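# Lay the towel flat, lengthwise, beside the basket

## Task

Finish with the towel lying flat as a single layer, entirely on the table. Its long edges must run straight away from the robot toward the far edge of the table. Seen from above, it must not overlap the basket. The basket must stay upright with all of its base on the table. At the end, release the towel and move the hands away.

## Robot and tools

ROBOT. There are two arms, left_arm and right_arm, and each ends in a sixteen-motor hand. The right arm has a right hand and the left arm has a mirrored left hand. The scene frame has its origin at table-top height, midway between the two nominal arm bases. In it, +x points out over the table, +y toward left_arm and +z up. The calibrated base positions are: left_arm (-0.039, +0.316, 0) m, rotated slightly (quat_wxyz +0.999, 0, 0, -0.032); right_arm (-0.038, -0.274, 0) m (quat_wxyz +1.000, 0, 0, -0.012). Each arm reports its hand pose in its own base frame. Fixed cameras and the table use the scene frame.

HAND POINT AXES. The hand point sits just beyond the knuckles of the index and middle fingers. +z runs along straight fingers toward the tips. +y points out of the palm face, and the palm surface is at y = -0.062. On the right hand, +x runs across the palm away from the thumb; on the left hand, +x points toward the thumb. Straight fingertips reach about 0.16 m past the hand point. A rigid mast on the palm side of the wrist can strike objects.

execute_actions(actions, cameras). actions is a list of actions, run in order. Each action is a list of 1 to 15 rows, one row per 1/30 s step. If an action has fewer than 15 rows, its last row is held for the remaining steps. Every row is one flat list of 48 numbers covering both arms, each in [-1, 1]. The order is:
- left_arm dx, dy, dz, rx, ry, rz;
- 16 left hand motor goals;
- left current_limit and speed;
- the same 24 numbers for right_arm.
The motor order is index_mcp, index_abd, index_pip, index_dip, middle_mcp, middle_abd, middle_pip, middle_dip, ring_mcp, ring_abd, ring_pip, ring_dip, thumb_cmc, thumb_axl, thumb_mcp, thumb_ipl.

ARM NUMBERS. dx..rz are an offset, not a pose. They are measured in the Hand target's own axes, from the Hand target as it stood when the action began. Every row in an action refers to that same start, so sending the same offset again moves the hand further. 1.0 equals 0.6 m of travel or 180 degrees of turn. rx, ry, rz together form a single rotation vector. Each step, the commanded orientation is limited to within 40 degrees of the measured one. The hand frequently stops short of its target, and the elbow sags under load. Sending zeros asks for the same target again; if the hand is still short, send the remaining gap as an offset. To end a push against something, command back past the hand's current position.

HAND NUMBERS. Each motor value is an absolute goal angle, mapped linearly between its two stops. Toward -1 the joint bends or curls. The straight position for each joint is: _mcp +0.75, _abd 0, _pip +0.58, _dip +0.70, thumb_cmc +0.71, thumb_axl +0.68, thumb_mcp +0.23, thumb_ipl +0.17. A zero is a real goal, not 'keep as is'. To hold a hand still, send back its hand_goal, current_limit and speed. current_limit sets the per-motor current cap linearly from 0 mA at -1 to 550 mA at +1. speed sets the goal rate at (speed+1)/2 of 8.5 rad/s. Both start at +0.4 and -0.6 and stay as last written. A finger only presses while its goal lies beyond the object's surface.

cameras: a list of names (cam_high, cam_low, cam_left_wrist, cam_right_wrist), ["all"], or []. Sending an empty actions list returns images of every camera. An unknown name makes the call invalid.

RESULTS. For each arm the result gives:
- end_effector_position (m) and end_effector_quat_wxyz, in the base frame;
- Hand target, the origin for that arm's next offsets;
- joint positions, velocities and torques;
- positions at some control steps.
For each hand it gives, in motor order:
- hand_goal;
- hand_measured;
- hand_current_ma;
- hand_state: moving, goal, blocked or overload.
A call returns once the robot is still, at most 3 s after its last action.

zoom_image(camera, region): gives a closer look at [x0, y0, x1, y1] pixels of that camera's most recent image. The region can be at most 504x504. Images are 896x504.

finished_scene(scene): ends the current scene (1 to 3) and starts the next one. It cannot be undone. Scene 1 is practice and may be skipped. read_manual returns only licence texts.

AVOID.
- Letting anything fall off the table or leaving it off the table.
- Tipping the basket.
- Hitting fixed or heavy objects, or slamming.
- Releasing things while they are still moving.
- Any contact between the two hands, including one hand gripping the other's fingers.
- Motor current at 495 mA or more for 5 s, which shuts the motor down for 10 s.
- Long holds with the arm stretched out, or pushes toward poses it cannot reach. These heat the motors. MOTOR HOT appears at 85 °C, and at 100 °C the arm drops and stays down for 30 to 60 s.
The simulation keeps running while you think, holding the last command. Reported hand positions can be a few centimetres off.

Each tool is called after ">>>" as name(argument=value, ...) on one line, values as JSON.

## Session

>>> execute_actions(actions=[])

Scene clock: 0.00 s.
left_arm: end_effector_position=(+0.6654, -0.3984, +0.2438) hand_goal=(+0.754, +0.000, +0.576, +0.696, +0.754, +0.000, +0.576, +0.696, +0.754, +0.000, +0.576, +0.696, +0.714, +0.678, +0.226, +0.168) hand_measured=(+0.754, +0.000, +0.576, +0.696, +0.754, +0.000, +0.576, +0.696, +0.754, +0.000, +0.576, +0.696, +0.714, +0.678, +0.226, +0.168) hand_current_ma=(+0, +0, +0, +0, +0, +0, +0, +0, +0, +0, +0, +0, +0, +0, +0, +0) hand_state=(goal, goal, goal, goal, goal, goal, goal, goal, goal, goal, goal, goal, goal, goal, goal, goal) hand_current_limit=0.40 hand_speed=-0.60 end_effector_quat_wxyz=(+0.201, +0.979, +0.038, -0.002) | right_arm: end_effector_position=(+0.4369, +0.1094, +0.3753) hand_goal=(+0.754, +0.000, +0.576, +0.696, +0.754, +0.000, +0.576, +0.696, +0.754, +0.000, +0.576, +0.696, +0.714, +0.678, +0.226, +0.168) hand_measured=(+0.754, +0.000, +0.576, +0.696, +0.754, +0.000, +0.576, +0.696, +0.754, +0.000, +0.576, +0.696, +0.714, +0.678, +0.226, +0.168) hand_current_ma=(+0, +0, +0, +0, +0, +0, +0, +0, +0, +0, +0, +0, +0, +0, +0, +0) hand_state=(goal, goal, goal, goal, goal, goal, goal, goal, goal, goal, goal, goal, goal, goal, goal, goal) hand_current_limit=0.40 hand_speed=-0.60 end_effector_quat_wxyz=(+0.150, +0.207, +0.967, +0.015)
Joint positions: left_arm=[-0.38 2.167 2.266 -1.5 0.369 1.082] | right_arm=[0.141 1.187 1.427 -1.518 0.075 -1.019]
Joint velocities: within noise
Joint torques (N m): no reading
Heat: left arm: hottest elbow 26 °C; right arm: hottest shoulder 25 °C.
Hand target: left_arm +0.6685, -0.3998, +0.2677; +0.210, +0.977, +0.033, +0.018 | right_arm +0.4407, +0.1099, +0.3885; +0.163, +0.207, +0.965, +0.019
camera_calibration:
cam_left_wrist: T_world_to_cam=[[-0.834508, 0.490534, -0.250942, 0.78256], [0.334461, 0.812903, 0.476786, -0.0667405], [0.437871, 0.313951, -0.842439, 0.162811], [0, 0, 0, 1]] pos_world=[0.604085, -0.380734, 0.365357]
cam_right_wrist: T_world_to_cam=[[0.909806, 0.253171, 0.328873, -0.523346], [-0.0918536, -0.649924, 0.754428, -0.217128], [0.404742, -0.716591, -0.56805, 0.236931], [0, 0, 0, 1]] pos_world=[0.360303, 0.161162, 0.47051]

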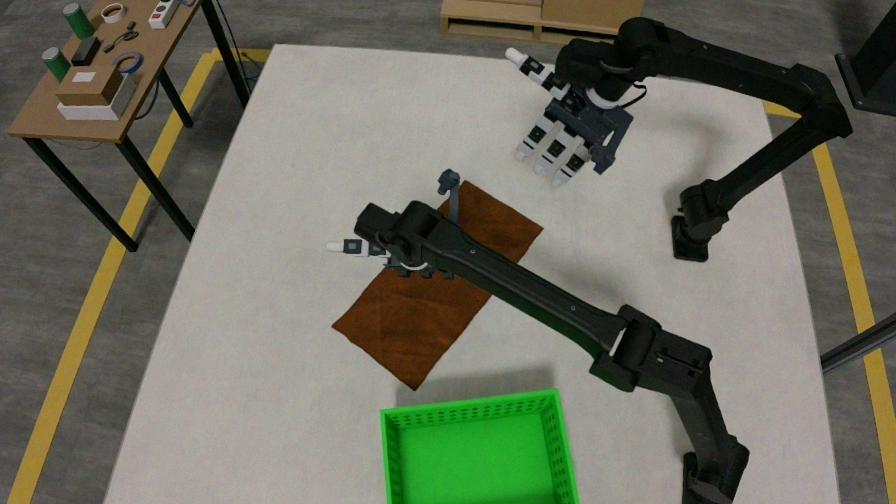

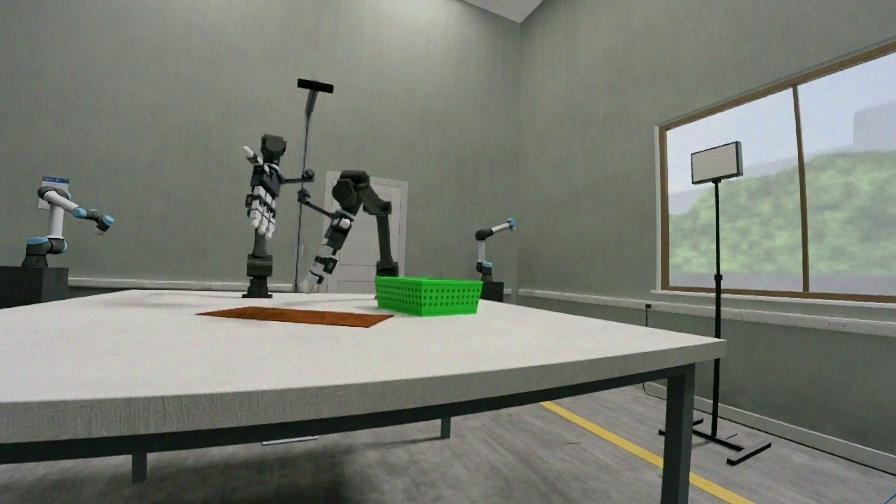

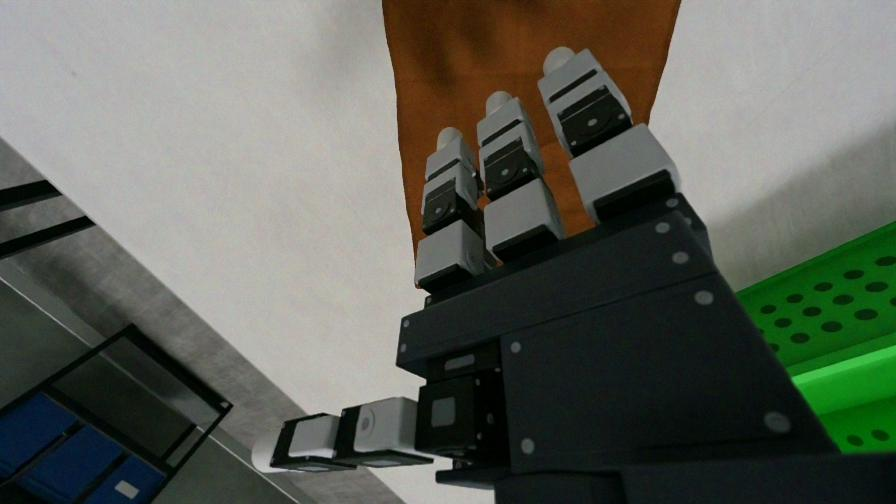

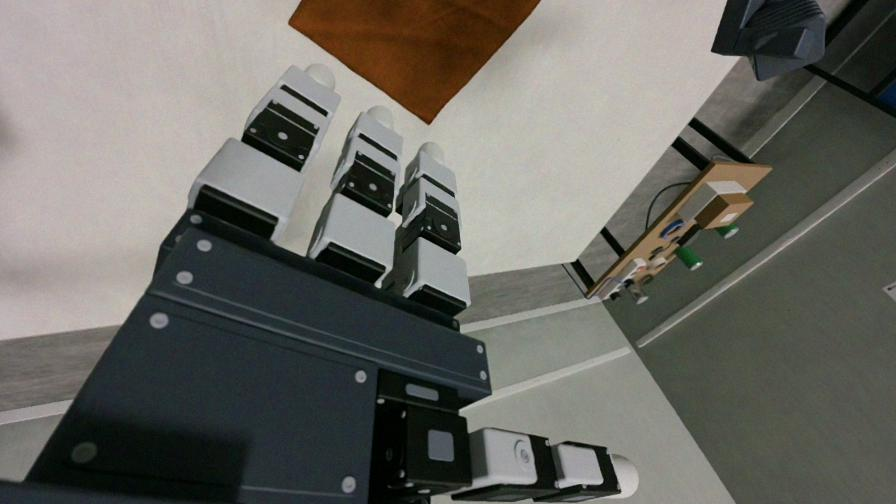

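>>> execute_actions(actions=[[[0.0058,-0.0749,-0.014,0.0155,0.0303,-0.1438,0.19,0,0.576,0.696,0.19,0,0.576,0.696,0.19,0,0.576,0.696,0.714,0.678,0.226,0.168,-0.2,-0.8,0,0,0,0.037,0.0983,0.0208,0.19,0,0.576,0.696,0.19,0,0.576,0.696,0.19,0,0.576,0.696,0.714,0.678,0.226,0.168,-0.2,-0.8]],[[0.0394,-0.0631,0.01,0.0155,0.0303,-0.1438,0.19,0,0.576,0.696,0.19,0,0.576,0.696,0.19,0,0.576,0.696,0.714,0.678,0.226,0.168,-0.2,-0.8,-0.0497,-0.0231,0.0702,0,0,0,0.19,0,0.576,0.696,0.19,0,0.576,0.696,0.19,0,0.576,0.696,0.714,0.678,0.226,0.168,-0.2,-0.8]],[[0.0631,-0.0394,0.015,0.0155,0.0303,-0.1438,0.19,0,0.576,0.696,0.19,0,0.576,0.696,0.19,0,0.576,0.696,0.714,0.678,0.226,0.168,-0.2,-0.8,-0.0497,-0.0231,0.0702,0,0,0,0.19,0,0.576,0.696,0.19,0,0.576,0.696,0.19,0,0.576,0.696,0.714,0.678,0.226,0.168,-0.2,-0.8]],[[0.0741,-0.0065,0.02,0.0155,0.0303,-0.1438,0.19,0,0.576,0.696,0.19,0,0.576,0.696,0.19,0,0.576,0.696,0.714,0.678,0.226,0.168,-0.2,-0.8,-0.0497,-0.0231,0.0702,0,0,0,0.19,0,0.576,0.696,0.19,0,0.576,0.696,0.19,0,0.576,0.696,0.714,0.678,0.226,0.168,-0.2,-0.8]],[[0.0695,0.0267,0.02,0.0155,0.0303,-0.1438,0.19,0,0.576,0.696,0.19,0,0.576,0.696,0.19,0,0.576,0.696,0.714,0.678,0.226,0.168,-0.2,-0.8,-0.0497,-0.0231,0.0702,0,0,0,0.19,0,0.576,0.696,0.19,0,0.576,0.696,0.19,0,0.576,0.696,0.714,0.678,0.226,0.168,-0.2,-0.8]],[[0,0,0.03,0,0,0,0.19,0,0.576,0.696,0.19,0,0.576,0.696,0.19,0,0.576,0.696,0.714,0.678,0.226,0.168,-0.2,-0.8,0,0,0.08,0,0,0,0.19,0,0.576,0.696,0.19,0,0.576,0.696,0.19,0,0.576,0.696,0.714,0.678,0.226,0.168,-0.2,-0.8]],[[0,0,0.05,0,0,0,0.19,0,0.576,0.696,0.19,0,0.576,0.696,0.19,0,0.576,0.696,0.714,0.678,0.226,0.168,-0.2,-0.8,0,0,0.07,0,0,0,0.19,0,0.576,0.696,0.19,0,0.576,0.696,0.19,0,0.576,0.696,0.714,0.678,0.226,0.168,-0.2,-0.8]]], cameras=["cam_high","cam_low"])

Scene clock: 52.73 s.
left_arm: end_effector_position=(+0.6769, -0.1885, +0.1441) hand_goal=(+0.190, +0.000, +0.576, +0.696, +0.190, +0.000, +0.576, +0.696, +0.190, +0.000, +0.576, +0.696, +0.714, +0.678, +0.226, +0.168) hand_measured=(+0.202, +0.000, +0.576, +0.696, +0.202, +0.000, +0.576, +0.696, +0.200, +0.000, +0.576, +0.696, +0.714, +0.678, +0.224, +0.168) hand_current_ma=(+50, +0, +2, +0, +47, +0, +2, +0, +43, +0, +2, +0, +1, -2, -11, -1) hand_state=(goal, goal, goal, goal, goal, goal, goal, goal, goal, goal, goal, goal, goal, goal, goal, goal) hand_current_limit=-0.20 hand_speed=-0.80 end_effector_quat_wxyz=(+0.000, +0.384, +0.923, +0.001) | right_arm: end_effector_position=(+0.5175, +0.0071, +0.1342) hand_goal=(+0.190, +0.000, +0.576, +0.696, +0.190, +0.000, +0.576, +0.696, +0.190, +0.000, +0.576, +0.696, +0.714, +0.678, +0.226, +0.168) hand_measured=(+0.200, +0.000, +0.576, +0.696, +0.202, +0.000, +0.576, +0.696, +0.200, +0.000, +0.576, +0.696, +0.714, +0.678, +0.222, +0.168) hand_current_ma=(+17, +0, +0, +0, +21, +0, +0, +0, +18, +0, +0, +0, +0, -1, -4, +0) hand_state=(goal, goal, goal, goal, goal, goal, goal, goal, goal, goal, goal, goal, goal, goal, goal, goal) hand_current_limit=-0.20 hand_speed=-0.80 end_effector_quat_wxyz=(-0.001, +0.243, +0.970, +0.000)
Joint positions: left_arm=[-0.396 2.217 2.215 -1.57 -0.001 -1.179] | right_arm=[-0.123 1.6 1.266 -1.239 0 -1.202]
Joint torques (N m): left_arm=[-1.03 -18.61 9.11 0.69 -0.13 -0.15] | right_arm=[0.38 -12.22 7.72 0.85 -0.11 -0.04]
Heat: left arm: hottest elbow 33 °C; right arm: hottest elbow 33 °C.
Hand target: left_arm +0.6797, -0.1876, +0.1370; +0.000, +0.377, +0.926, +0.000 | right_arm +0.5198, +0.0054, +0.1297; -0.001, +0.242, +0.970, +0.000
Off the commanded pose: left_arm 0.008 m, 1 deg | right_arm 0.005 m, 0 deg.
Step readings (end_effector_position of left_arm | right_arm):
0: (+0.6654, -0.3984, +0.2438) | (+0.4369, +0.1094, +0.3753)
1: (+0.6657, -0.3982, +0.2435) | (+0.4366, +0.1098, +0.3753)
2: (+0.6669, -0.3962, +0.2403) | (+0.4345, +0.1113, +0.3749)
4: (+0.6659, -0.3861, +0.2316) | (+0.4282, +0.1142, +0.3742)
8: (+0.6574, -0.3683, +0.2163) | (+0.4297, +0.1170, +0.3723)
15: (+0.6645, -0.3554, +0.2250) | (+0.4315, +0.1145, +0.3638)
16: (+0.6657, -0.3539, +0.2264) | (+0.4313, +0.1142, +0.3637)
17: (+0.6674, -0.3499, +0.2268) | (+0.4319, +0.1121, +0.3634)
19: (+0.6674, -0.3380, +0.2236) | (+0.4344, +0.1071, +0.3599)
23: (+0.6648, -0.3194, +0.2151) | (+0.4457, +0.0910, +0.3431)
30: (+0.6713, -0.3119, +0.2087) | (+0.4546, +0.0843, +0.3251)
31: (+0.6714, -0.3117, +0.2078) | (+0.4545, +0.0844, +0.3251)
32: (+0.6718, -0.3092, +0.2061) | (+0.4543, +0.0839, +0.3251)
34: (+0.6734, -0.2994, +0.2024) | (+0.4552, +0.0809, +0.3227)
38: (+0.6737, -0.2854, +0.1980) | (+0.4636, +0.0665, +0.3096)
45: (+0.6701, -0.2730, +0.1950) | (+0.4715, +0.0587, +0.2929)
46: (+0.6696, -0.2712, +0.1946) | (+0.4717, +0.0588, +0.2930)
47: (+0.6691, -0.2668, +0.1942) | (+0.4731, +0.0582, +0.2933)
49: (+0.6664, -0.2549, +0.1930) | (+0.4803, +0.0554, +0.2935)
53: (+0.6647, -0.2390, +0.1915) | (+0.4913, +0.0417, +0.2844)
60: (+0.6672, -0.2296, +0.1849) | (+0.4966, +0.0327, +0.2659)
61: (+0.6670, -0.2286, +0.1837) | (+0.4970, +0.0328, +0.2652)
62: (+0.6663, -0.2258, +0.1828) | (+0.4982, +0.0320, +0.2643)
64: (+0.6665, -0.2194, +0.1821) | (+0.5031, +0.0296, +0.2607)
68: (+0.6695, -0.2075, +0.1788) | (+0.5114, +0.0165, +0.2430)
75: (+0.6703, -0.1912, +0.1692) | (+0.5167, +0.0069, +0.2210)
76: (+0.6705, -0.1891, +0.1681) | (+0.5167, +0.0070, +0.2206)
77: (+0.6707, -0.1882, +0.1670) | (+0.5178, +0.0069, +0.2192)
79: (+0.6708, -0.1866, +0.1647) | (+0.5203, +0.0066, +0.2116)
83: (+0.6699, -0.1857, +0.1596) | (+0.5149, +0.0074, +0.1875)
90: (+0.6694, -0.1854, +0.1553) | (+0.5165, +0.0072, +0.1757)
91: (+0.6694, -0.1853, +0.1553) | (+0.5169, +0.0072, +0.1757)
92: (+0.6697, -0.1855, +0.1553) | (+0.5179, +0.0071, +0.1744)
94: (+0.6731, -0.1869, +0.1551) | (+0.5204, +0.0068, +0.1684)
98: (+0.6776, -0.1888, +0.1508) | (+0.5162, +0.0073, +0.1479)
105: (+0.6765, -0.1883, +0.1441) | (+0.5168, +0.0072, +0.1340)
Images, in order (width x height): cam_high 896x504, cam_low 896x504.

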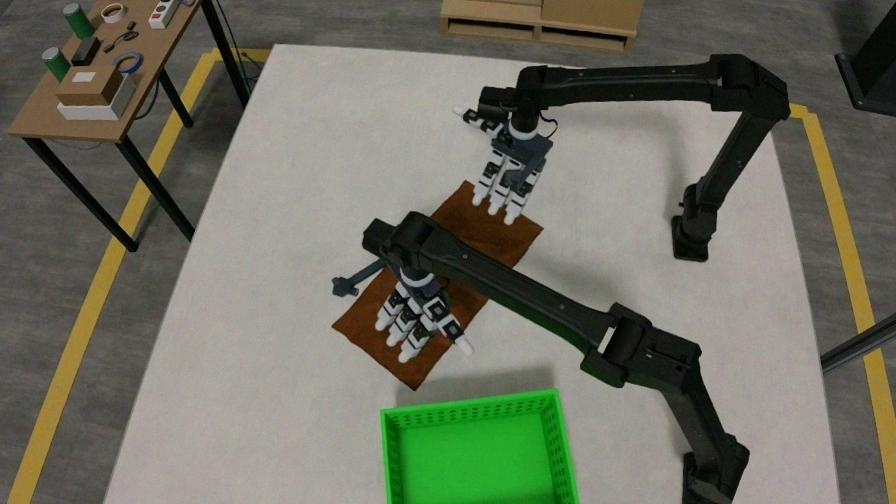

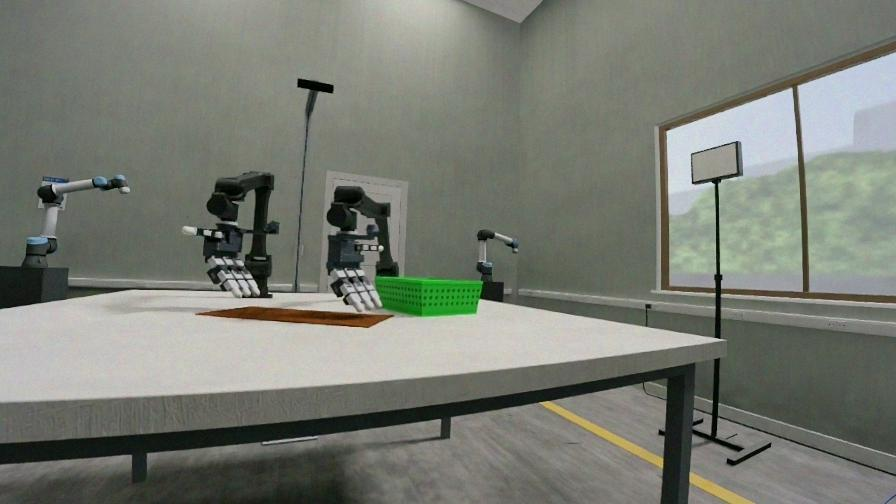

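>>> execute_actions(actions=[[[0,0,0.045,0,0,0,0.19,0,0.576,0.696,0.19,0,0.576,0.696,0.19,0,0.576,0.696,0.714,0.678,0.226,0.168,-0.2,-0.8,0,0,0.05,0,0,0,0.19,0,0.576,0.696,0.19,0,0.576,0.696,0.19,0,0.576,0.696,0.714,0.678,0.226,0.168,-0.2,-0.8]],[[0,0,0.038,0,0,0,0.2,0,0.576,0.696,0.2,0,0.576,0.696,0.2,0,0.576,0.696,0.714,0.678,0.226,0.168,-0.2,-0.8,0,0,0.05,0,0,0,0.21,0,0.576,0.696,0.21,0,0.576,0.696,0.21,0,0.576,0.696,0.714,0.678,0.226,0.168,-0.2,-0.8]],[[0,0,0,0,0,0,0.21,0,0.576,0.696,0.21,0,0.576,0.696,0.21,0,0.576,0.696,0.714,0.678,0.226,0.168,-0.2,-0.8,0,0,0,0,0,0,0.22,0,0.576,0.696,0.22,0,0.576,0.696,0.22,0,0.576,0.696,0.714,0.678,0.226,0.168,-0.2,-0.8]]], cameras=["cam_high"])

Scene clock: 69.00 s.
left_arm: end_effector_position=(+0.6768, -0.1899, +0.1137) hand_goal=(+0.210, +0.000, +0.576, +0.696, +0.210, +0.000, +0.576, +0.696, +0.210, +0.000, +0.576, +0.696, +0.714, +0.678, +0.226, +0.168) hand_measured=(+0.194, +0.008, +0.570, +0.694, +0.186, +0.012, +0.568, +0.694, +0.180, +0.016, +0.562, +0.690, +0.714, +0.678, +0.224, +0.168) hand_current_ma=(-68, +27, -20, -4, -98, +38, -31, -9, -127, +54, -53, -21, +1, -2, -12, -1) hand_state=(goal, goal, goal, goal, blocked, goal, goal, goal, blocked, goal, goal, goal, goal, goal, goal, goal) hand_current_limit=-0.20 hand_speed=-0.80 end_effector_quat_wxyz=(+0.009, +0.376, +0.926, +0.001) | right_arm: end_effector_position=(+0.5214, +0.0061, +0.0918) hand_goal=(+0.220, +0.000, +0.576, +0.696, +0.220, +0.000, +0.576, +0.696, +0.220, +0.000, +0.576, +0.696, +0.714, +0.678, +0.226, +0.168) hand_measured=(+0.214, +0.000, +0.574, +0.694, +0.206, -0.006, +0.572, +0.694, +0.196, -0.006, +0.568, +0.694, +0.714, +0.678, +0.222, +0.168) hand_current_ma=(-7, +0, -2, -1, -27, -6, -5, -1, -50, -7, -13, -3, +0, -1, -5, +0) hand_state=(goal, goal, goal, goal, goal, goal, goal, goal, blocked, goal, goal, goal, goal, goal, goal, goal) hand_current_limit=-0.20 hand_speed=-0.80 end_effector_quat_wxyz=(+0.012, +0.239, +0.971, +0.002)
Joint positions: left_arm=[-0.398 2.212 2.126 -1.468 -0.001 -1.197] | right_arm=[-0.126 1.639 1.189 -1.096 -0.002 -1.214]
Joint torques (N m): left_arm=[-0.67 -17.85 7.15 1.59 -0.15 0.03] | right_arm=[0.32 -10.17 6.28 1.47 -0.06 0.07]
Heat: left arm: hottest elbow 33 °C; right arm: hottest elbow 31 °C.
Hand target: left_arm +0.6796, -0.1876, +0.0870; +0.000, +0.377, +0.926, +0.000 | right_arm +0.5198, +0.0053, +0.0698; -0.001, +0.242, +0.970, +0.000
Off the commanded pose: left_arm 0.027 m, 1 deg | right_arm 0.022 m, 2 deg.
Step readings (end_effector_position of left_arm | right_arm):
0: (+0.6769, -0.1885, +0.1441) | (+0.5175, +0.0071, +0.1342)
1: (+0.6769, -0.1884, +0.1438) | (+0.5176, +0.0071, +0.1342)
2: (+0.6773, -0.1886, +0.1416) | (+0.5185, +0.0070, +0.1335)
4: (+0.6786, -0.1892, +0.1363) | (+0.5204, +0.0068, +0.1302)
8: (+0.6764, -0.1884, +0.1206) | (+0.5185, +0.0070, +0.1169)
15: (+0.6775, -0.1894, +0.1201) | (+0.5180, +0.0071, +0.1061)
16: (+0.6775, -0.1894, +0.1198) | (+0.5182, +0.0070, +0.1060)
17: (+0.6775, -0.1894, +0.1179) | (+0.5193, +0.0069, +0.1055)
19: (+0.6774, -0.1893, +0.1154) | (+0.5213, +0.0067, +0.1025)
23: (+0.6767, -0.1900, +0.1142) | (+0.5204, +0.0070, +0.0914)
30: (+0.6767, -0.1900, +0.1138) | (+0.5213, +0.0060, +0.0917)
31: (+0.6768, -0.1900, +0.1138) | (+0.5213, +0.0060, +0.0917)
32: (+0.6768, -0.1900, +0.1138) | (+0.5213, +0.0060, +0.0917)
34: (+0.6769, -0.1900, +0.1138) | (+0.5213, +0.0061, +0.0917)
38: (+0.6768, -0.1899, +0.1137) | (+0.5214, +0.0061, +0.0918)
45: (+0.6768, -0.1899, +0.1137) | (+0.5214, +0.0061, +0.0918)
Images, in order (width x height): cam_high 896x504.

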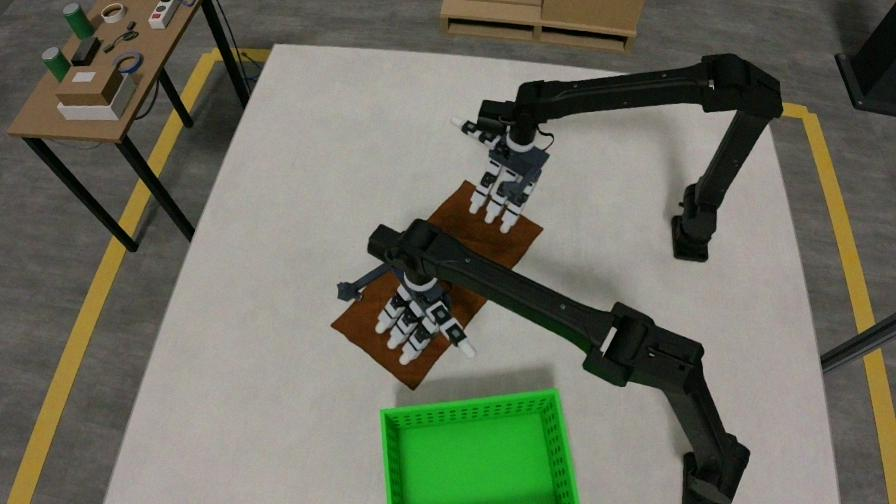

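>>> execute_actions(actions=[[[-0.0427,0.0004,0,0,0,0.0456,0.21,0,0.576,0.696,0.21,0,0.576,0.696,0.21,0,0.576,0.696,0.714,0.678,0.226,0.168,-0.2,-0.8,0.0786,-0.0183,0.01,0,0,0.0456,0.22,0,0.576,0.696,0.22,0,0.576,0.696,0.22,0,0.576,0.696,0.714,0.678,0.226,0.168,-0.2,-0.8]],[[-0.0262,-0.0014,0,0,0,0.0456,0.21,0,0.576,0.696,0.21,0,0.576,0.696,0.21,0,0.576,0.696,0.714,0.678,0.226,0.168,-0.2,-0.8,0.0699,-0.0211,0,0,0,0.0456,0.22,0,0.576,0.696,0.22,0,0.576,0.696,0.22,0,0.576,0.696,0.714,0.678,0.226,0.168,-0.2,-0.8]],[[-0.0299,-0.0026,0,0,0,0.0456,0.21,0,0.576,0.696,0.21,0,0.576,0.696,0.21,0,0.576,0.696,0.714,0.678,0.226,0.168,-0.2,-0.8,0.0668,-0.0234,0,0,0,0.0456,0.22,0,0.576,0.696,0.22,0,0.576,0.696,0.22,0,0.576,0.696,0.714,0.678,0.226,0.168,-0.2,-0.8]],[[-0.0337,-0.0033,0,0,0,0.0456,0.21,0,0.576,0.696,0.21,0,0.576,0.696,0.21,0,0.576,0.696,0.714,0.678,0.226,0.168,-0.2,-0.8,0.0635,-0.0254,0,0,0,0.0456,0.22,0,0.576,0.696,0.22,0,0.576,0.696,0.22,0,0.576,0.696,0.714,0.678,0.226,0.168,-0.2,-0.8]]], cameras=["cam_high","cam_low"])

Scene clock: 79.50 s.
left_arm: end_effector_position=(+0.7142, -0.2338, +0.1175) hand_goal=(+0.210, +0.000, +0.576, +0.696, +0.210, +0.000, +0.576, +0.696, +0.210, +0.000, +0.576, +0.696, +0.714, +0.678, +0.226, +0.168) hand_measured=(+0.194, +0.012, +0.566, +0.692, +0.186, +0.014, +0.566, +0.692, +0.180, +0.020, +0.558, +0.686, +0.714, +0.678, +0.224, +0.168) hand_current_ma=(-63, +39, -35, -10, -98, +45, -40, -16, -125, +66, -69, -34, +1, -2, -12, -1) hand_state=(goal, goal, goal, goal, blocked, goal, goal, goal, blocked, goal, goal, goal, goal, goal, goal, goal) hand_current_limit=-0.20 hand_speed=-0.80 end_effector_quat_wxyz=(+0.013, +0.602, +0.798, +0.010) | right_arm: end_effector_position=(+0.3791, +0.0694, +0.0851) hand_goal=(+0.220, +0.000, +0.576, +0.696, +0.220, +0.000, +0.576, +0.696, +0.220, +0.000, +0.576, +0.696, +0.714, +0.678, +0.226, +0.168) hand_measured=(+0.198, +0.004, +0.562, +0.688, +0.186, +0.010, +0.556, +0.686, +0.180, +0.034, +0.548, +0.684, +0.714, +0.678, +0.222, +0.168) hand_current_ma=(-44, +5, -25, -12, -82, +13, -35, -16, -104, +64, -57, -20, +0, -1, -5, +0) hand_state=(blocked, goal, goal, goal, blocked, goal, goal, goal, blocked, blocked, blocked, goal, goal, goal, goal, goal) hand_current_limit=-0.20 hand_speed=-0.80 end_effector_quat_wxyz=(+0.026, +0.509, +0.860, +0.022)
Joint positions: left_arm=[-0.414 2.234 2.169 -1.476 -0.013 -0.693] | right_arm=[0.165 1.191 0.696 -1.007 0 -0.336]
Joint torques (N m): left_arm=[-2.49 -15.62 11.54 0.54 0.33 0.35] | right_arm=[1.67 -5.01 5.12 -0.54 0.09 0.1]
Heat: left arm: hottest elbow 32 °C; right arm: hottest elbow 31 °C.
Hand target: left_arm +0.7199, -0.2544, +0.0873; +0.000, +0.623, +0.782, +0.000 | right_arm +0.3580, +0.0715, +0.0641; -0.001, +0.506, +0.862, +0.000
Off the commanded pose: left_arm 0.037 m, 4 deg | right_arm 0.030 m, 4 deg.
Step readings (end_effector_position of left_arm | right_arm):
0: (+0.6768, -0.1899, +0.1137) | (+0.5214, +0.0061, +0.0918)
1: (+0.6768, -0.1899, +0.1137) | (+0.5207, +0.0062, +0.0910)
2: (+0.6770, -0.1903, +0.1137) | (+0.5190, +0.0061, +0.0894)
4: (+0.6783, -0.1911, +0.1140) | (+0.5116, +0.0054, +0.0888)
8: (+0.6816, -0.1923, +0.1147) | (+0.4924, +0.0076, +0.0884)
15: (+0.6847, -0.1941, +0.1154) | (+0.4885, +0.0084, +0.0884)
16: (+0.6851, -0.1943, +0.1153) | (+0.4883, +0.0082, +0.0882)
17: (+0.6858, -0.1951, +0.1154) | (+0.4858, +0.0084, +0.0873)
19: (+0.6874, -0.1974, +0.1155) | (+0.4777, +0.0098, +0.0869)
23: (+0.6910, -0.2007, +0.1158) | (+0.4548, +0.0222, +0.0873)
30: (+0.6951, -0.2036, +0.1161) | (+0.4484, +0.0266, +0.0865)
31: (+0.6956, -0.2040, +0.1162) | (+0.4480, +0.0265, +0.0864)
32: (+0.6964, -0.2047, +0.1161) | (+0.4463, +0.0267, +0.0859)
34: (+0.6982, -0.2065, +0.1163) | (+0.4391, +0.0291, +0.0859)
38: (+0.7018, -0.2107, +0.1165) | (+0.4182, +0.0425, +0.0862)
45: (+0.7055, -0.2148, +0.1168) | (+0.4127, +0.0466, +0.0857)
46: (+0.7057, -0.2154, +0.1165) | (+0.4124, +0.0466, +0.0857)
47: (+0.7063, -0.2164, +0.1167) | (+0.4107, +0.0471, +0.0852)
49: (+0.7078, -0.2188, +0.1169) | (+0.4041, +0.0506, +0.0854)
53: (+0.7104, -0.2263, +0.1171) | (+0.3853, +0.0661, +0.0855)
60: (+0.7133, -0.2328, +0.1174) | (+0.3795, +0.0701, +0.0850)
Images, in order (width x height): cam_high 896x504, cam_low 896x504.

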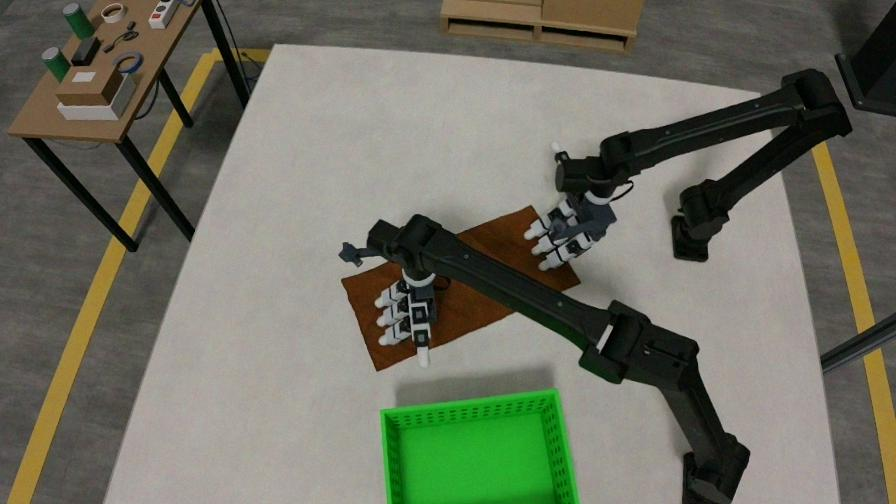

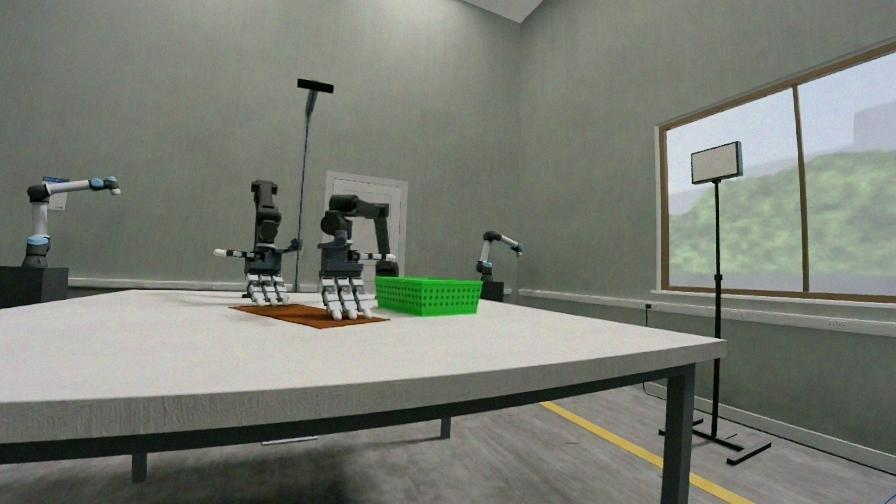

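>>> execute_actions(actions=[[[-0.0406,-0.005,0,0,0,0.0456,0.21,0,0.576,0.696,0.21,0,0.576,0.696,0.21,0,0.576,0.696,0.714,0.678,0.226,0.168,-0.2,-0.8,0.0596,-0.0354,0,0,0,0.0456,0.22,0,0.576,0.696,0.22,0,0.576,0.696,0.22,0,0.576,0.696,0.714,0.678,0.226,0.168,-0.2,-0.8]],[[-0.0448,-0.004,0,0,0,0.0456,0.21,0,0.576,0.696,0.21,0,0.576,0.696,0.21,0,0.576,0.696,0.714,0.678,0.226,0.168,-0.2,-0.8,0.0552,-0.0356,0,0,0,0.0456,0.22,0,0.576,0.696,0.22,0,0.576,0.696,0.22,0,0.576,0.696,0.714,0.678,0.226,0.168,-0.2,-0.8]],[[-0.0488,-0.0025,0,0,0,0.0456,0.21,0,0.576,0.696,0.21,0,0.576,0.696,0.21,0,0.576,0.696,0.714,0.678,0.226,0.168,-0.2,-0.8,0.0509,-0.0351,0,0,0,0.0456,0.22,0,0.576,0.696,0.22,0,0.576,0.696,0.22,0,0.576,0.696,0.714,0.678,0.226,0.168,-0.2,-0.8]]], cameras=["cam_high","cam_low"])

Scene clock: 94.13 s.
left_arm: end_effector_position=(+0.7172, -0.3157, +0.1194) hand_goal=(+0.210, +0.000, +0.576, +0.696, +0.210, +0.000, +0.576, +0.696, +0.210, +0.000, +0.576, +0.696, +0.714, +0.678, +0.226, +0.168) hand_measured=(+0.194, +0.012, +0.566, +0.692, +0.188, +0.014, +0.564, +0.692, +0.184, +0.020, +0.558, +0.686, +0.714, +0.678, +0.224, +0.168) hand_current_ma=(-63, +40, -40, -12, -96, +46, -41, -16, -106, +66, -69, -34, +1, -2, -12, -1) hand_state=(goal, goal, goal, goal, blocked, goal, goal, goal, blocked, goal, goal, goal, goal, goal, goal, goal) hand_current_limit=-0.20 hand_speed=-0.80 end_effector_quat_wxyz=(+0.014, +0.759, +0.650, +0.013) | right_arm: end_effector_position=(+0.2806, +0.1471, +0.0826) hand_goal=(+0.220, +0.000, +0.576, +0.696, +0.220, +0.000, +0.576, +0.696, +0.220, +0.000, +0.576, +0.696, +0.714, +0.678, +0.226, +0.168) hand_measured=(+0.180, +0.004, +0.548, +0.680, +0.184, -0.002, +0.556, +0.684, +0.194, +0.000, +0.554, +0.684, +0.714, +0.678, +0.222, +0.168) hand_current_ma=(-102, +3, -56, -29, -87, -2, -38, -17, -59, +0, -45, -20, +0, -1, -5, +0) hand_state=(blocked, goal, blocked, goal, blocked, goal, blocked, goal, blocked, goal, blocked, goal, goal, goal, goal, goal) hand_current_limit=-0.20 hand_speed=-0.80 end_effector_quat_wxyz=(+0.010, +0.677, +0.735, +0.034)
Joint positions: left_arm=[-0.479 2.272 2.24 -1.502 -0.014 -0.325] | right_arm=[0.709 1.053 0.596 -1.044 0.013 0.627]
Joint torques (N m): left_arm=[-2.26 -16.26 11.52 0.54 0.4 0.36] | right_arm=[2.2 -2.32 5.79 -0.59 -0.25 0.2]
Heat: left arm: hottest elbow 32 °C; right arm: hottest elbow 30 °C.
Hand target: left_arm +0.7191, -0.3348, +0.0872; +0.000, +0.775, +0.631, +0.000 | right_arm +0.2629, +0.1408, +0.0642; -0.001, +0.679, +0.735, +0.000
Off the commanded pose: left_arm 0.038 m, 4 deg | right_arm 0.026 m, 4 deg.
Step readings (end_effector_position of left_arm | right_arm):
0: (+0.7142, -0.2338, +0.1175) | (+0.3791, +0.0694, +0.0851)
1: (+0.7143, -0.2340, +0.1175) | (+0.3788, +0.0693, +0.0848)
2: (+0.7145, -0.2348, +0.1175) | (+0.3775, +0.0697, +0.0845)
4: (+0.7153, -0.2377, +0.1176) | (+0.3705, +0.0744, +0.0845)
8: (+0.7164, -0.2465, +0.1177) | (+0.3518, +0.0898, +0.0846)
15: (+0.7180, -0.2576, +0.1178) | (+0.3443, +0.0943, +0.0842)
16: (+0.7182, -0.2579, +0.1181) | (+0.3440, +0.0944, +0.0843)
17: (+0.7184, -0.2589, +0.1180) | (+0.3428, +0.0948, +0.0840)
19: (+0.7191, -0.2622, +0.1181) | (+0.3362, +0.1004, +0.0836)
23: (+0.7194, -0.2724, +0.1185) | (+0.3191, +0.1167, +0.0837)
30: (+0.7193, -0.2852, +0.1187) | (+0.3118, +0.1213, +0.0836)
31: (+0.7195, -0.2856, +0.1186) | (+0.3114, +0.1213, +0.0836)
32: (+0.7195, -0.2869, +0.1186) | (+0.3103, +0.1218, +0.0835)
34: (+0.7198, -0.2900, +0.1189) | (+0.3043, +0.1282, +0.0832)
38: (+0.7188, -0.3006, +0.1192) | (+0.2901, +0.1453, +0.0829)
45: (+0.7169, -0.3151, +0.1191) | (+0.2824, +0.1482, +0.0828)
Images, in order (width x height): cam_high 896x504, cam_low 896x504.

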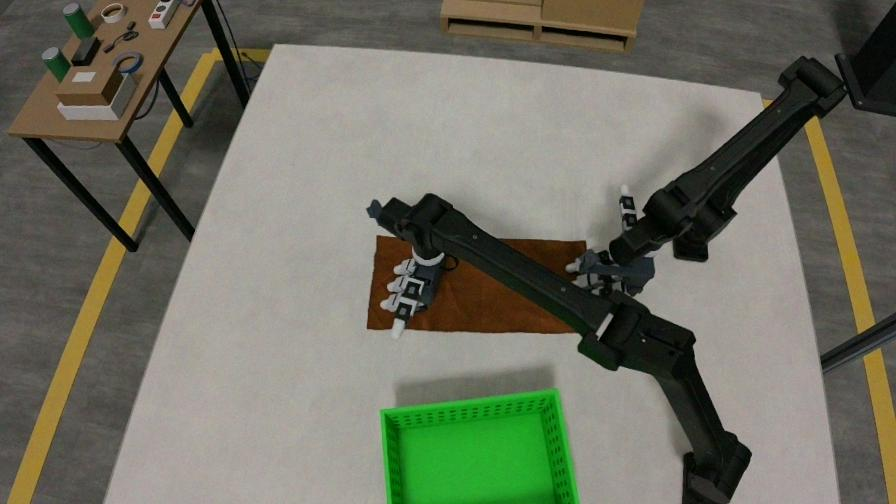

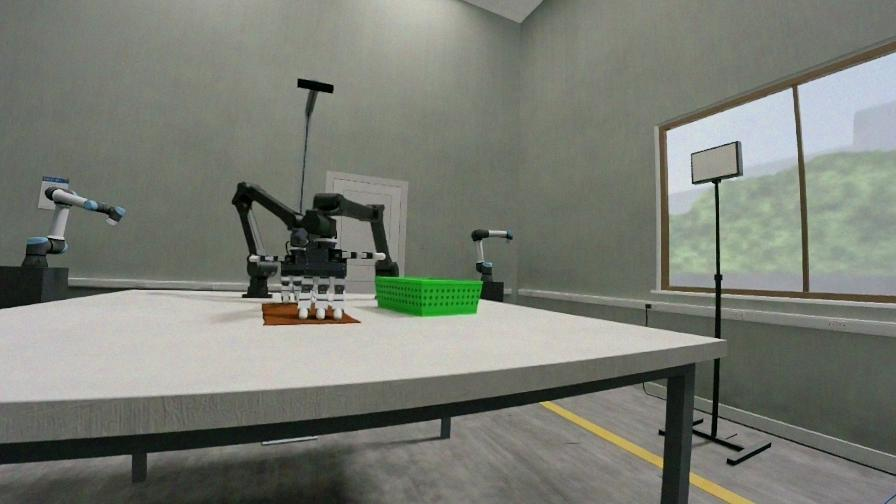

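>>> execute_actions(actions=[[[-0.0439,0.003,0,0,0,0.0378,0.21,0,0.576,0.696,0.21,0,0.576,0.696,0.21,0,0.576,0.696,0.714,0.678,0.226,0.168,-0.2,-0.8,0.0377,-0.0255,0,0,0,0.0378,0.22,0,0.576,0.696,0.22,0,0.576,0.696,0.22,0,0.576,0.696,0.714,0.678,0.226,0.168,-0.2,-0.8]]], cameras=["cam_high"])

Scene clock: 105.00 s.
left_arm: end_effector_position=(+0.7143, -0.3416, +0.1201) hand_goal=(+0.210, +0.000, +0.576, +0.696, +0.210, +0.000, +0.576, +0.696, +0.210, +0.000, +0.576, +0.696, +0.714, +0.678, +0.226, +0.168) hand_measured=(+0.196, +0.012, +0.566, +0.692, +0.188, +0.014, +0.564, +0.692, +0.186, +0.020, +0.558, +0.686, +0.714, +0.678, +0.224, +0.168) hand_current_ma=(-56, +40, -40, -12, -89, +46, -41, -16, -102, +66, -69, -34, +1, -2, -12, -1) hand_state=(goal, goal, goal, goal, blocked, goal, goal, goal, blocked, goal, goal, goal, goal, goal, goal, goal) hand_current_limit=-0.20 hand_speed=-0.80 end_effector_quat_wxyz=(+0.013, +0.797, +0.604, +0.013) | right_arm: end_effector_position=(+0.2579, +0.1600, +0.0793) hand_goal=(+0.220, +0.000, +0.576, +0.696, +0.220, +0.000, +0.576, +0.696, +0.220, +0.000, +0.576, +0.696, +0.714, +0.678, +0.226, +0.168) hand_measured=(+0.166, +0.004, +0.540, +0.674, +0.170, -0.002, +0.548, +0.680, +0.178, +0.002, +0.548, +0.682, +0.714, +0.678, +0.222, +0.168) hand_current_ma=(-158, +3, -86, -44, -143, -1, -61, -29, -110, +1, -60, -23, +0, -1, -5, +0) hand_state=(blocked, goal, blocked, blocked, blocked, goal, blocked, goal, blocked, goal, blocked, goal, goal, goal, goal, goal) hand_current_limit=-0.20 hand_speed=-0.80 end_effector_quat_wxyz=(+0.012, +0.722, +0.692, +0.029)
Joint positions: left_arm=[-0.501 2.29 2.273 -1.519 -0.014 -0.227] | right_arm=[0.84 1.074 0.602 -1.043 0.028 0.882]
Joint torques (N m): left_arm=[-2.43 -16.26 11.66 0.44 0.49 0.33] | right_arm=[2.32 -1.55 7.27 -0.14 -0.8 0.19]
Heat: left arm: hottest elbow 33 °C; right arm: hottest elbow 30 °C.
Hand target: left_arm +0.7155, -0.3611, +0.0873; +0.000, +0.812, +0.584, +0.000 | right_arm +0.2459, +0.1621, +0.0642; -0.001, +0.721, +0.693, +0.000
Off the commanded pose: left_arm 0.038 m, 4 deg | right_arm 0.019 m, 4 deg.
Step readings (end_effector_position of left_arm | right_arm):
0: (+0.7172, -0.3157, +0.1194) | (+0.2806, +0.1471, +0.0826)
1: (+0.7172, -0.3158, +0.1194) | (+0.2804, +0.1471, +0.0826)
2: (+0.7172, -0.3167, +0.1192) | (+0.2794, +0.1474, +0.0826)
4: (+0.7176, -0.3193, +0.1195) | (+0.2744, +0.1511, +0.0823)
8: (+0.7165, -0.3282, +0.1197) | (+0.2631, +0.1597, +0.0803)
15: (+0.7141, -0.3407, +0.1197) | (+0.2589, +0.1604, +0.0794)
Images, in order (width x height): cam_high 896x504.

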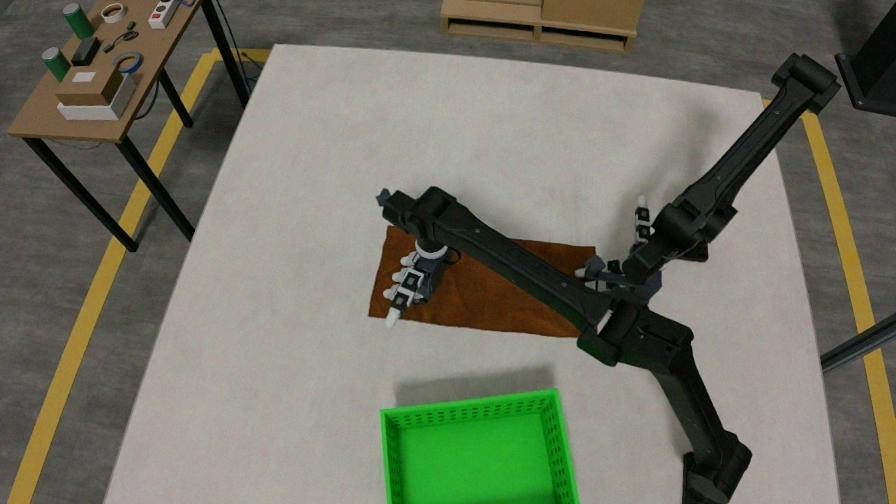

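>>> execute_actions(actions=[[[0,0,-0.1,0,0,0,0.19,0,0.576,0.696,0.19,0,0.576,0.696,0.19,0,0.576,0.696,0.714,0.678,0.226,0.168,-0.2,-0.8,0,0,-0.06,0,0,0,0.17,0,0.576,0.696,0.17,0,0.576,0.696,0.17,0,0.576,0.696,0.714,0.678,0.226,0.168,-0.2,-0.8]],[[0,-0.02,-0.06,0,0,0,0.19,0,0.576,0.696,0.19,0,0.576,0.696,0.19,0,0.576,0.696,0.714,0.678,0.226,0.168,-0.2,-0.8,0,0,-0.08,0,0,0,0.17,0,0.576,0.696,0.17,0,0.576,0.696,0.17,0,0.576,0.696,0.714,0.678,0.226,0.168,-0.2,-0.8]],[[0.03,-0.1,-0.05,0,0,0,0.19,0,0.576,0.696,0.19,0,0.576,0.696,0.19,0,0.576,0.696,0.714,0.678,0.226,0.168,-0.2,-0.8,0,0,-0.08,0,0,0,0.17,0,0.576,0.696,0.17,0,0.576,0.696,0.17,0,0.576,0.696,0.714,0.678,0.226,0.168,-0.2,-0.8]],[[0.05,-0.15,-0.03,0,0,0,0.19,0,0.576,0.696,0.19,0,0.576,0.696,0.19,0,0.576,0.696,0.714,0.678,0.226,0.168,-0.2,-0.8,-0.08,0,-0.05,0,0,0,0.17,0,0.576,0.696,0.17,0,0.576,0.696,0.17,0,0.576,0.696,0.714,0.678,0.226,0.168,-0.2,-0.8]],[[0.1,-0.155,0,0,0,0,0.19,0,0.576,0.696,0.19,0,0.576,0.696,0.19,0,0.576,0.696,0.714,0.678,0.226,0.168,-0.2,-0.8,-0.08,0,-0.02,0,0,0,0.17,0,0.576,0.696,0.17,0,0.576,0.696,0.17,0,0.576,0.696,0.714,0.678,0.226,0.168,-0.2,-0.8]]], cameras=["cam_high","cam_low"])

Scene clock: 118.67 s.
left_arm: end_effector_position=(+0.5064, -0.1741, +0.2214) hand_goal=(+0.190, +0.000, +0.576, +0.696, +0.190, +0.000, +0.576, +0.696, +0.190, +0.000, +0.576, +0.696, +0.714, +0.678, +0.226, +0.168) hand_measured=(+0.196, +0.002, +0.576, +0.694, +0.194, +0.002, +0.576, +0.694, +0.194, +0.002, +0.576, +0.694, +0.712, +0.678, +0.224, +0.168) hand_current_ma=(+18, +6, -2, -7, +18, +5, -2, -7, +17, +5, -2, -9, -8, -2, -12, -1) hand_state=(goal, goal, goal, goal, goal, goal, goal, goal, goal, goal, goal, goal, goal, goal, goal, goal) hand_current_limit=-0.20 hand_speed=-0.80 end_effector_quat_wxyz=(-0.013, +0.807, +0.590, -0.006) | right_arm: end_effector_position=(+0.2339, +0.0633, +0.2192) hand_goal=(+0.170, +0.000, +0.576, +0.696, +0.170, +0.000, +0.576, +0.696, +0.170, +0.000, +0.576, +0.696, +0.714, +0.678, +0.226, +0.168) hand_measured=(+0.174, +0.000, +0.576, +0.694, +0.176, -0.002, +0.576, +0.694, +0.176, -0.002, +0.576, +0.694, +0.714, +0.678, +0.222, +0.168) hand_current_ma=(+6, +0, -1, -3, +8, -2, +0, -2, +7, -2, +0, -2, +0, -1, -6, +0) hand_state=(goal, goal, goal, goal, goal, goal, goal, goal, goal, goal, goal, goal, goal, goal, goal, goal) hand_current_limit=-0.20 hand_speed=-0.80 end_effector_quat_wxyz=(-0.002, +0.720, +0.694, -0.016)
Joint positions: left_arm=[-0.387 1.543 1.438 -1.495 -0.004 -0.079] | right_arm=[0.543 0.782 0.842 -1.663 0.004 0.579]
Joint torques (N m): left_arm=[-1.26 -12.28 9.13 0.96 0.05 0.1] | right_arm=[-0.26 -0.79 12.04 -0.14 0.16 -0.04]
Heat: left arm: hottest elbow 35 °C; right arm: hottest elbow 31 °C.
Hand target: left_arm +0.5079, -0.1777, +0.2311; +0.000, +0.812, +0.584, +0.000 | right_arm +0.2423, +0.0660, +0.2382; -0.001, +0.721, +0.693, +0.000
Off the commanded pose: left_arm 0.011 m, 2 deg | right_arm 0.021 m, 2 deg.
Step readings (end_effector_position of left_arm | right_arm):
0: (+0.7142, -0.3416, +0.1201) | (+0.2579, +0.1600, +0.0793)
1: (+0.7142, -0.3416, +0.1208) | (+0.2580, +0.1602, +0.0796)
2: (+0.7136, -0.3419, +0.1222) | (+0.2573, +0.1601, +0.0797)
4: (+0.7117, -0.3432, +0.1239) | (+0.2525, +0.1581, +0.0803)
8: (+0.7087, -0.3470, +0.1281) | (+0.2454, +0.1534, +0.0833)
15: (+0.7085, -0.3491, +0.1365) | (+0.2418, +0.1505, +0.0849)
16: (+0.7086, -0.3491, +0.1371) | (+0.2417, +0.1505, +0.0853)
17: (+0.7083, -0.3493, +0.1372) | (+0.2408, +0.1497, +0.0867)
19: (+0.7073, -0.3495, +0.1370) | (+0.2376, +0.1465, +0.0934)
23: (+0.7063, -0.3503, +0.1368) | (+0.2376, +0.1464, +0.1132)
30: (+0.7061, -0.3505, +0.1415) | (+0.2399, +0.1492, +0.1284)
31: (+0.7058, -0.3504, +0.1423) | (+0.2394, +0.1487, +0.1284)
32: (+0.7035, -0.3491, +0.1421) | (+0.2383, +0.1475, +0.1296)
34: (+0.6927, -0.3433, +0.1424) | (+0.2359, +0.1447, +0.1366)
38: (+0.6715, -0.3314, +0.1532) | (+0.2389, +0.1482, +0.1601)
45: (+0.6548, -0.3222, +0.1944) | (+0.2412, +0.1507, +0.1764)
46: (+0.6533, -0.3214, +0.1971) | (+0.2406, +0.1501, +0.1763)
47: (+0.6499, -0.3193, +0.1984) | (+0.2393, +0.1480, +0.1766)
49: (+0.6317, -0.3072, +0.1939) | (+0.2364, +0.1386, +0.1801)
53: (+0.5904, -0.2807, +0.1881) | (+0.2336, +0.1145, +0.1947)
60: (+0.5752, -0.2667, +0.2150) | (+0.2338, +0.1070, +0.2054)
61: (+0.5745, -0.2656, +0.2172) | (+0.2337, +0.1068, +0.2053)
62: (+0.5724, -0.2607, +0.2172) | (+0.2335, +0.1051, +0.2051)
64: (+0.5535, -0.2450, +0.2098) | (+0.2340, +0.0944, +0.2070)
68: (+0.5130, -0.1985, +0.1975) | (+0.2340, +0.0687, +0.2165)
75: (+0.5078, -0.1728, +0.2214) | (+0.2332, +0.0618, +0.2196)
Images, in order (width x height): cam_high 896x504, cam_low 896x504.

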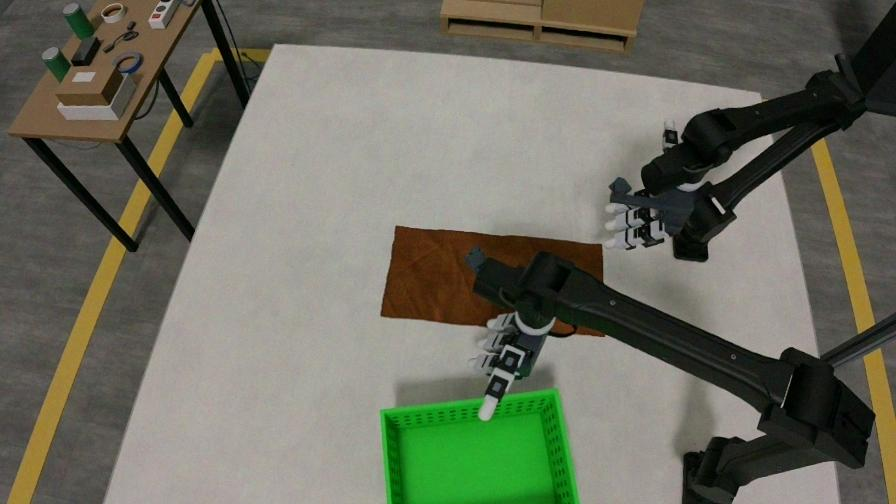

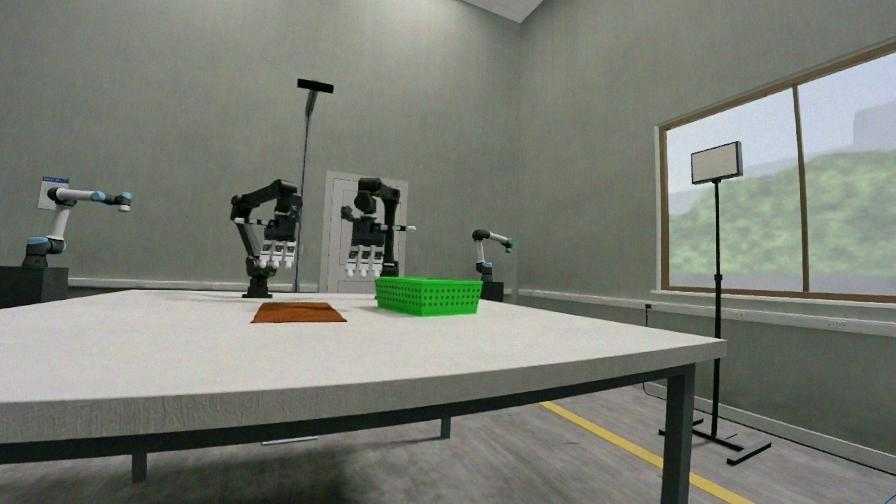

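>>> finished_scene(scene=3)

The scene is finished: the task was done.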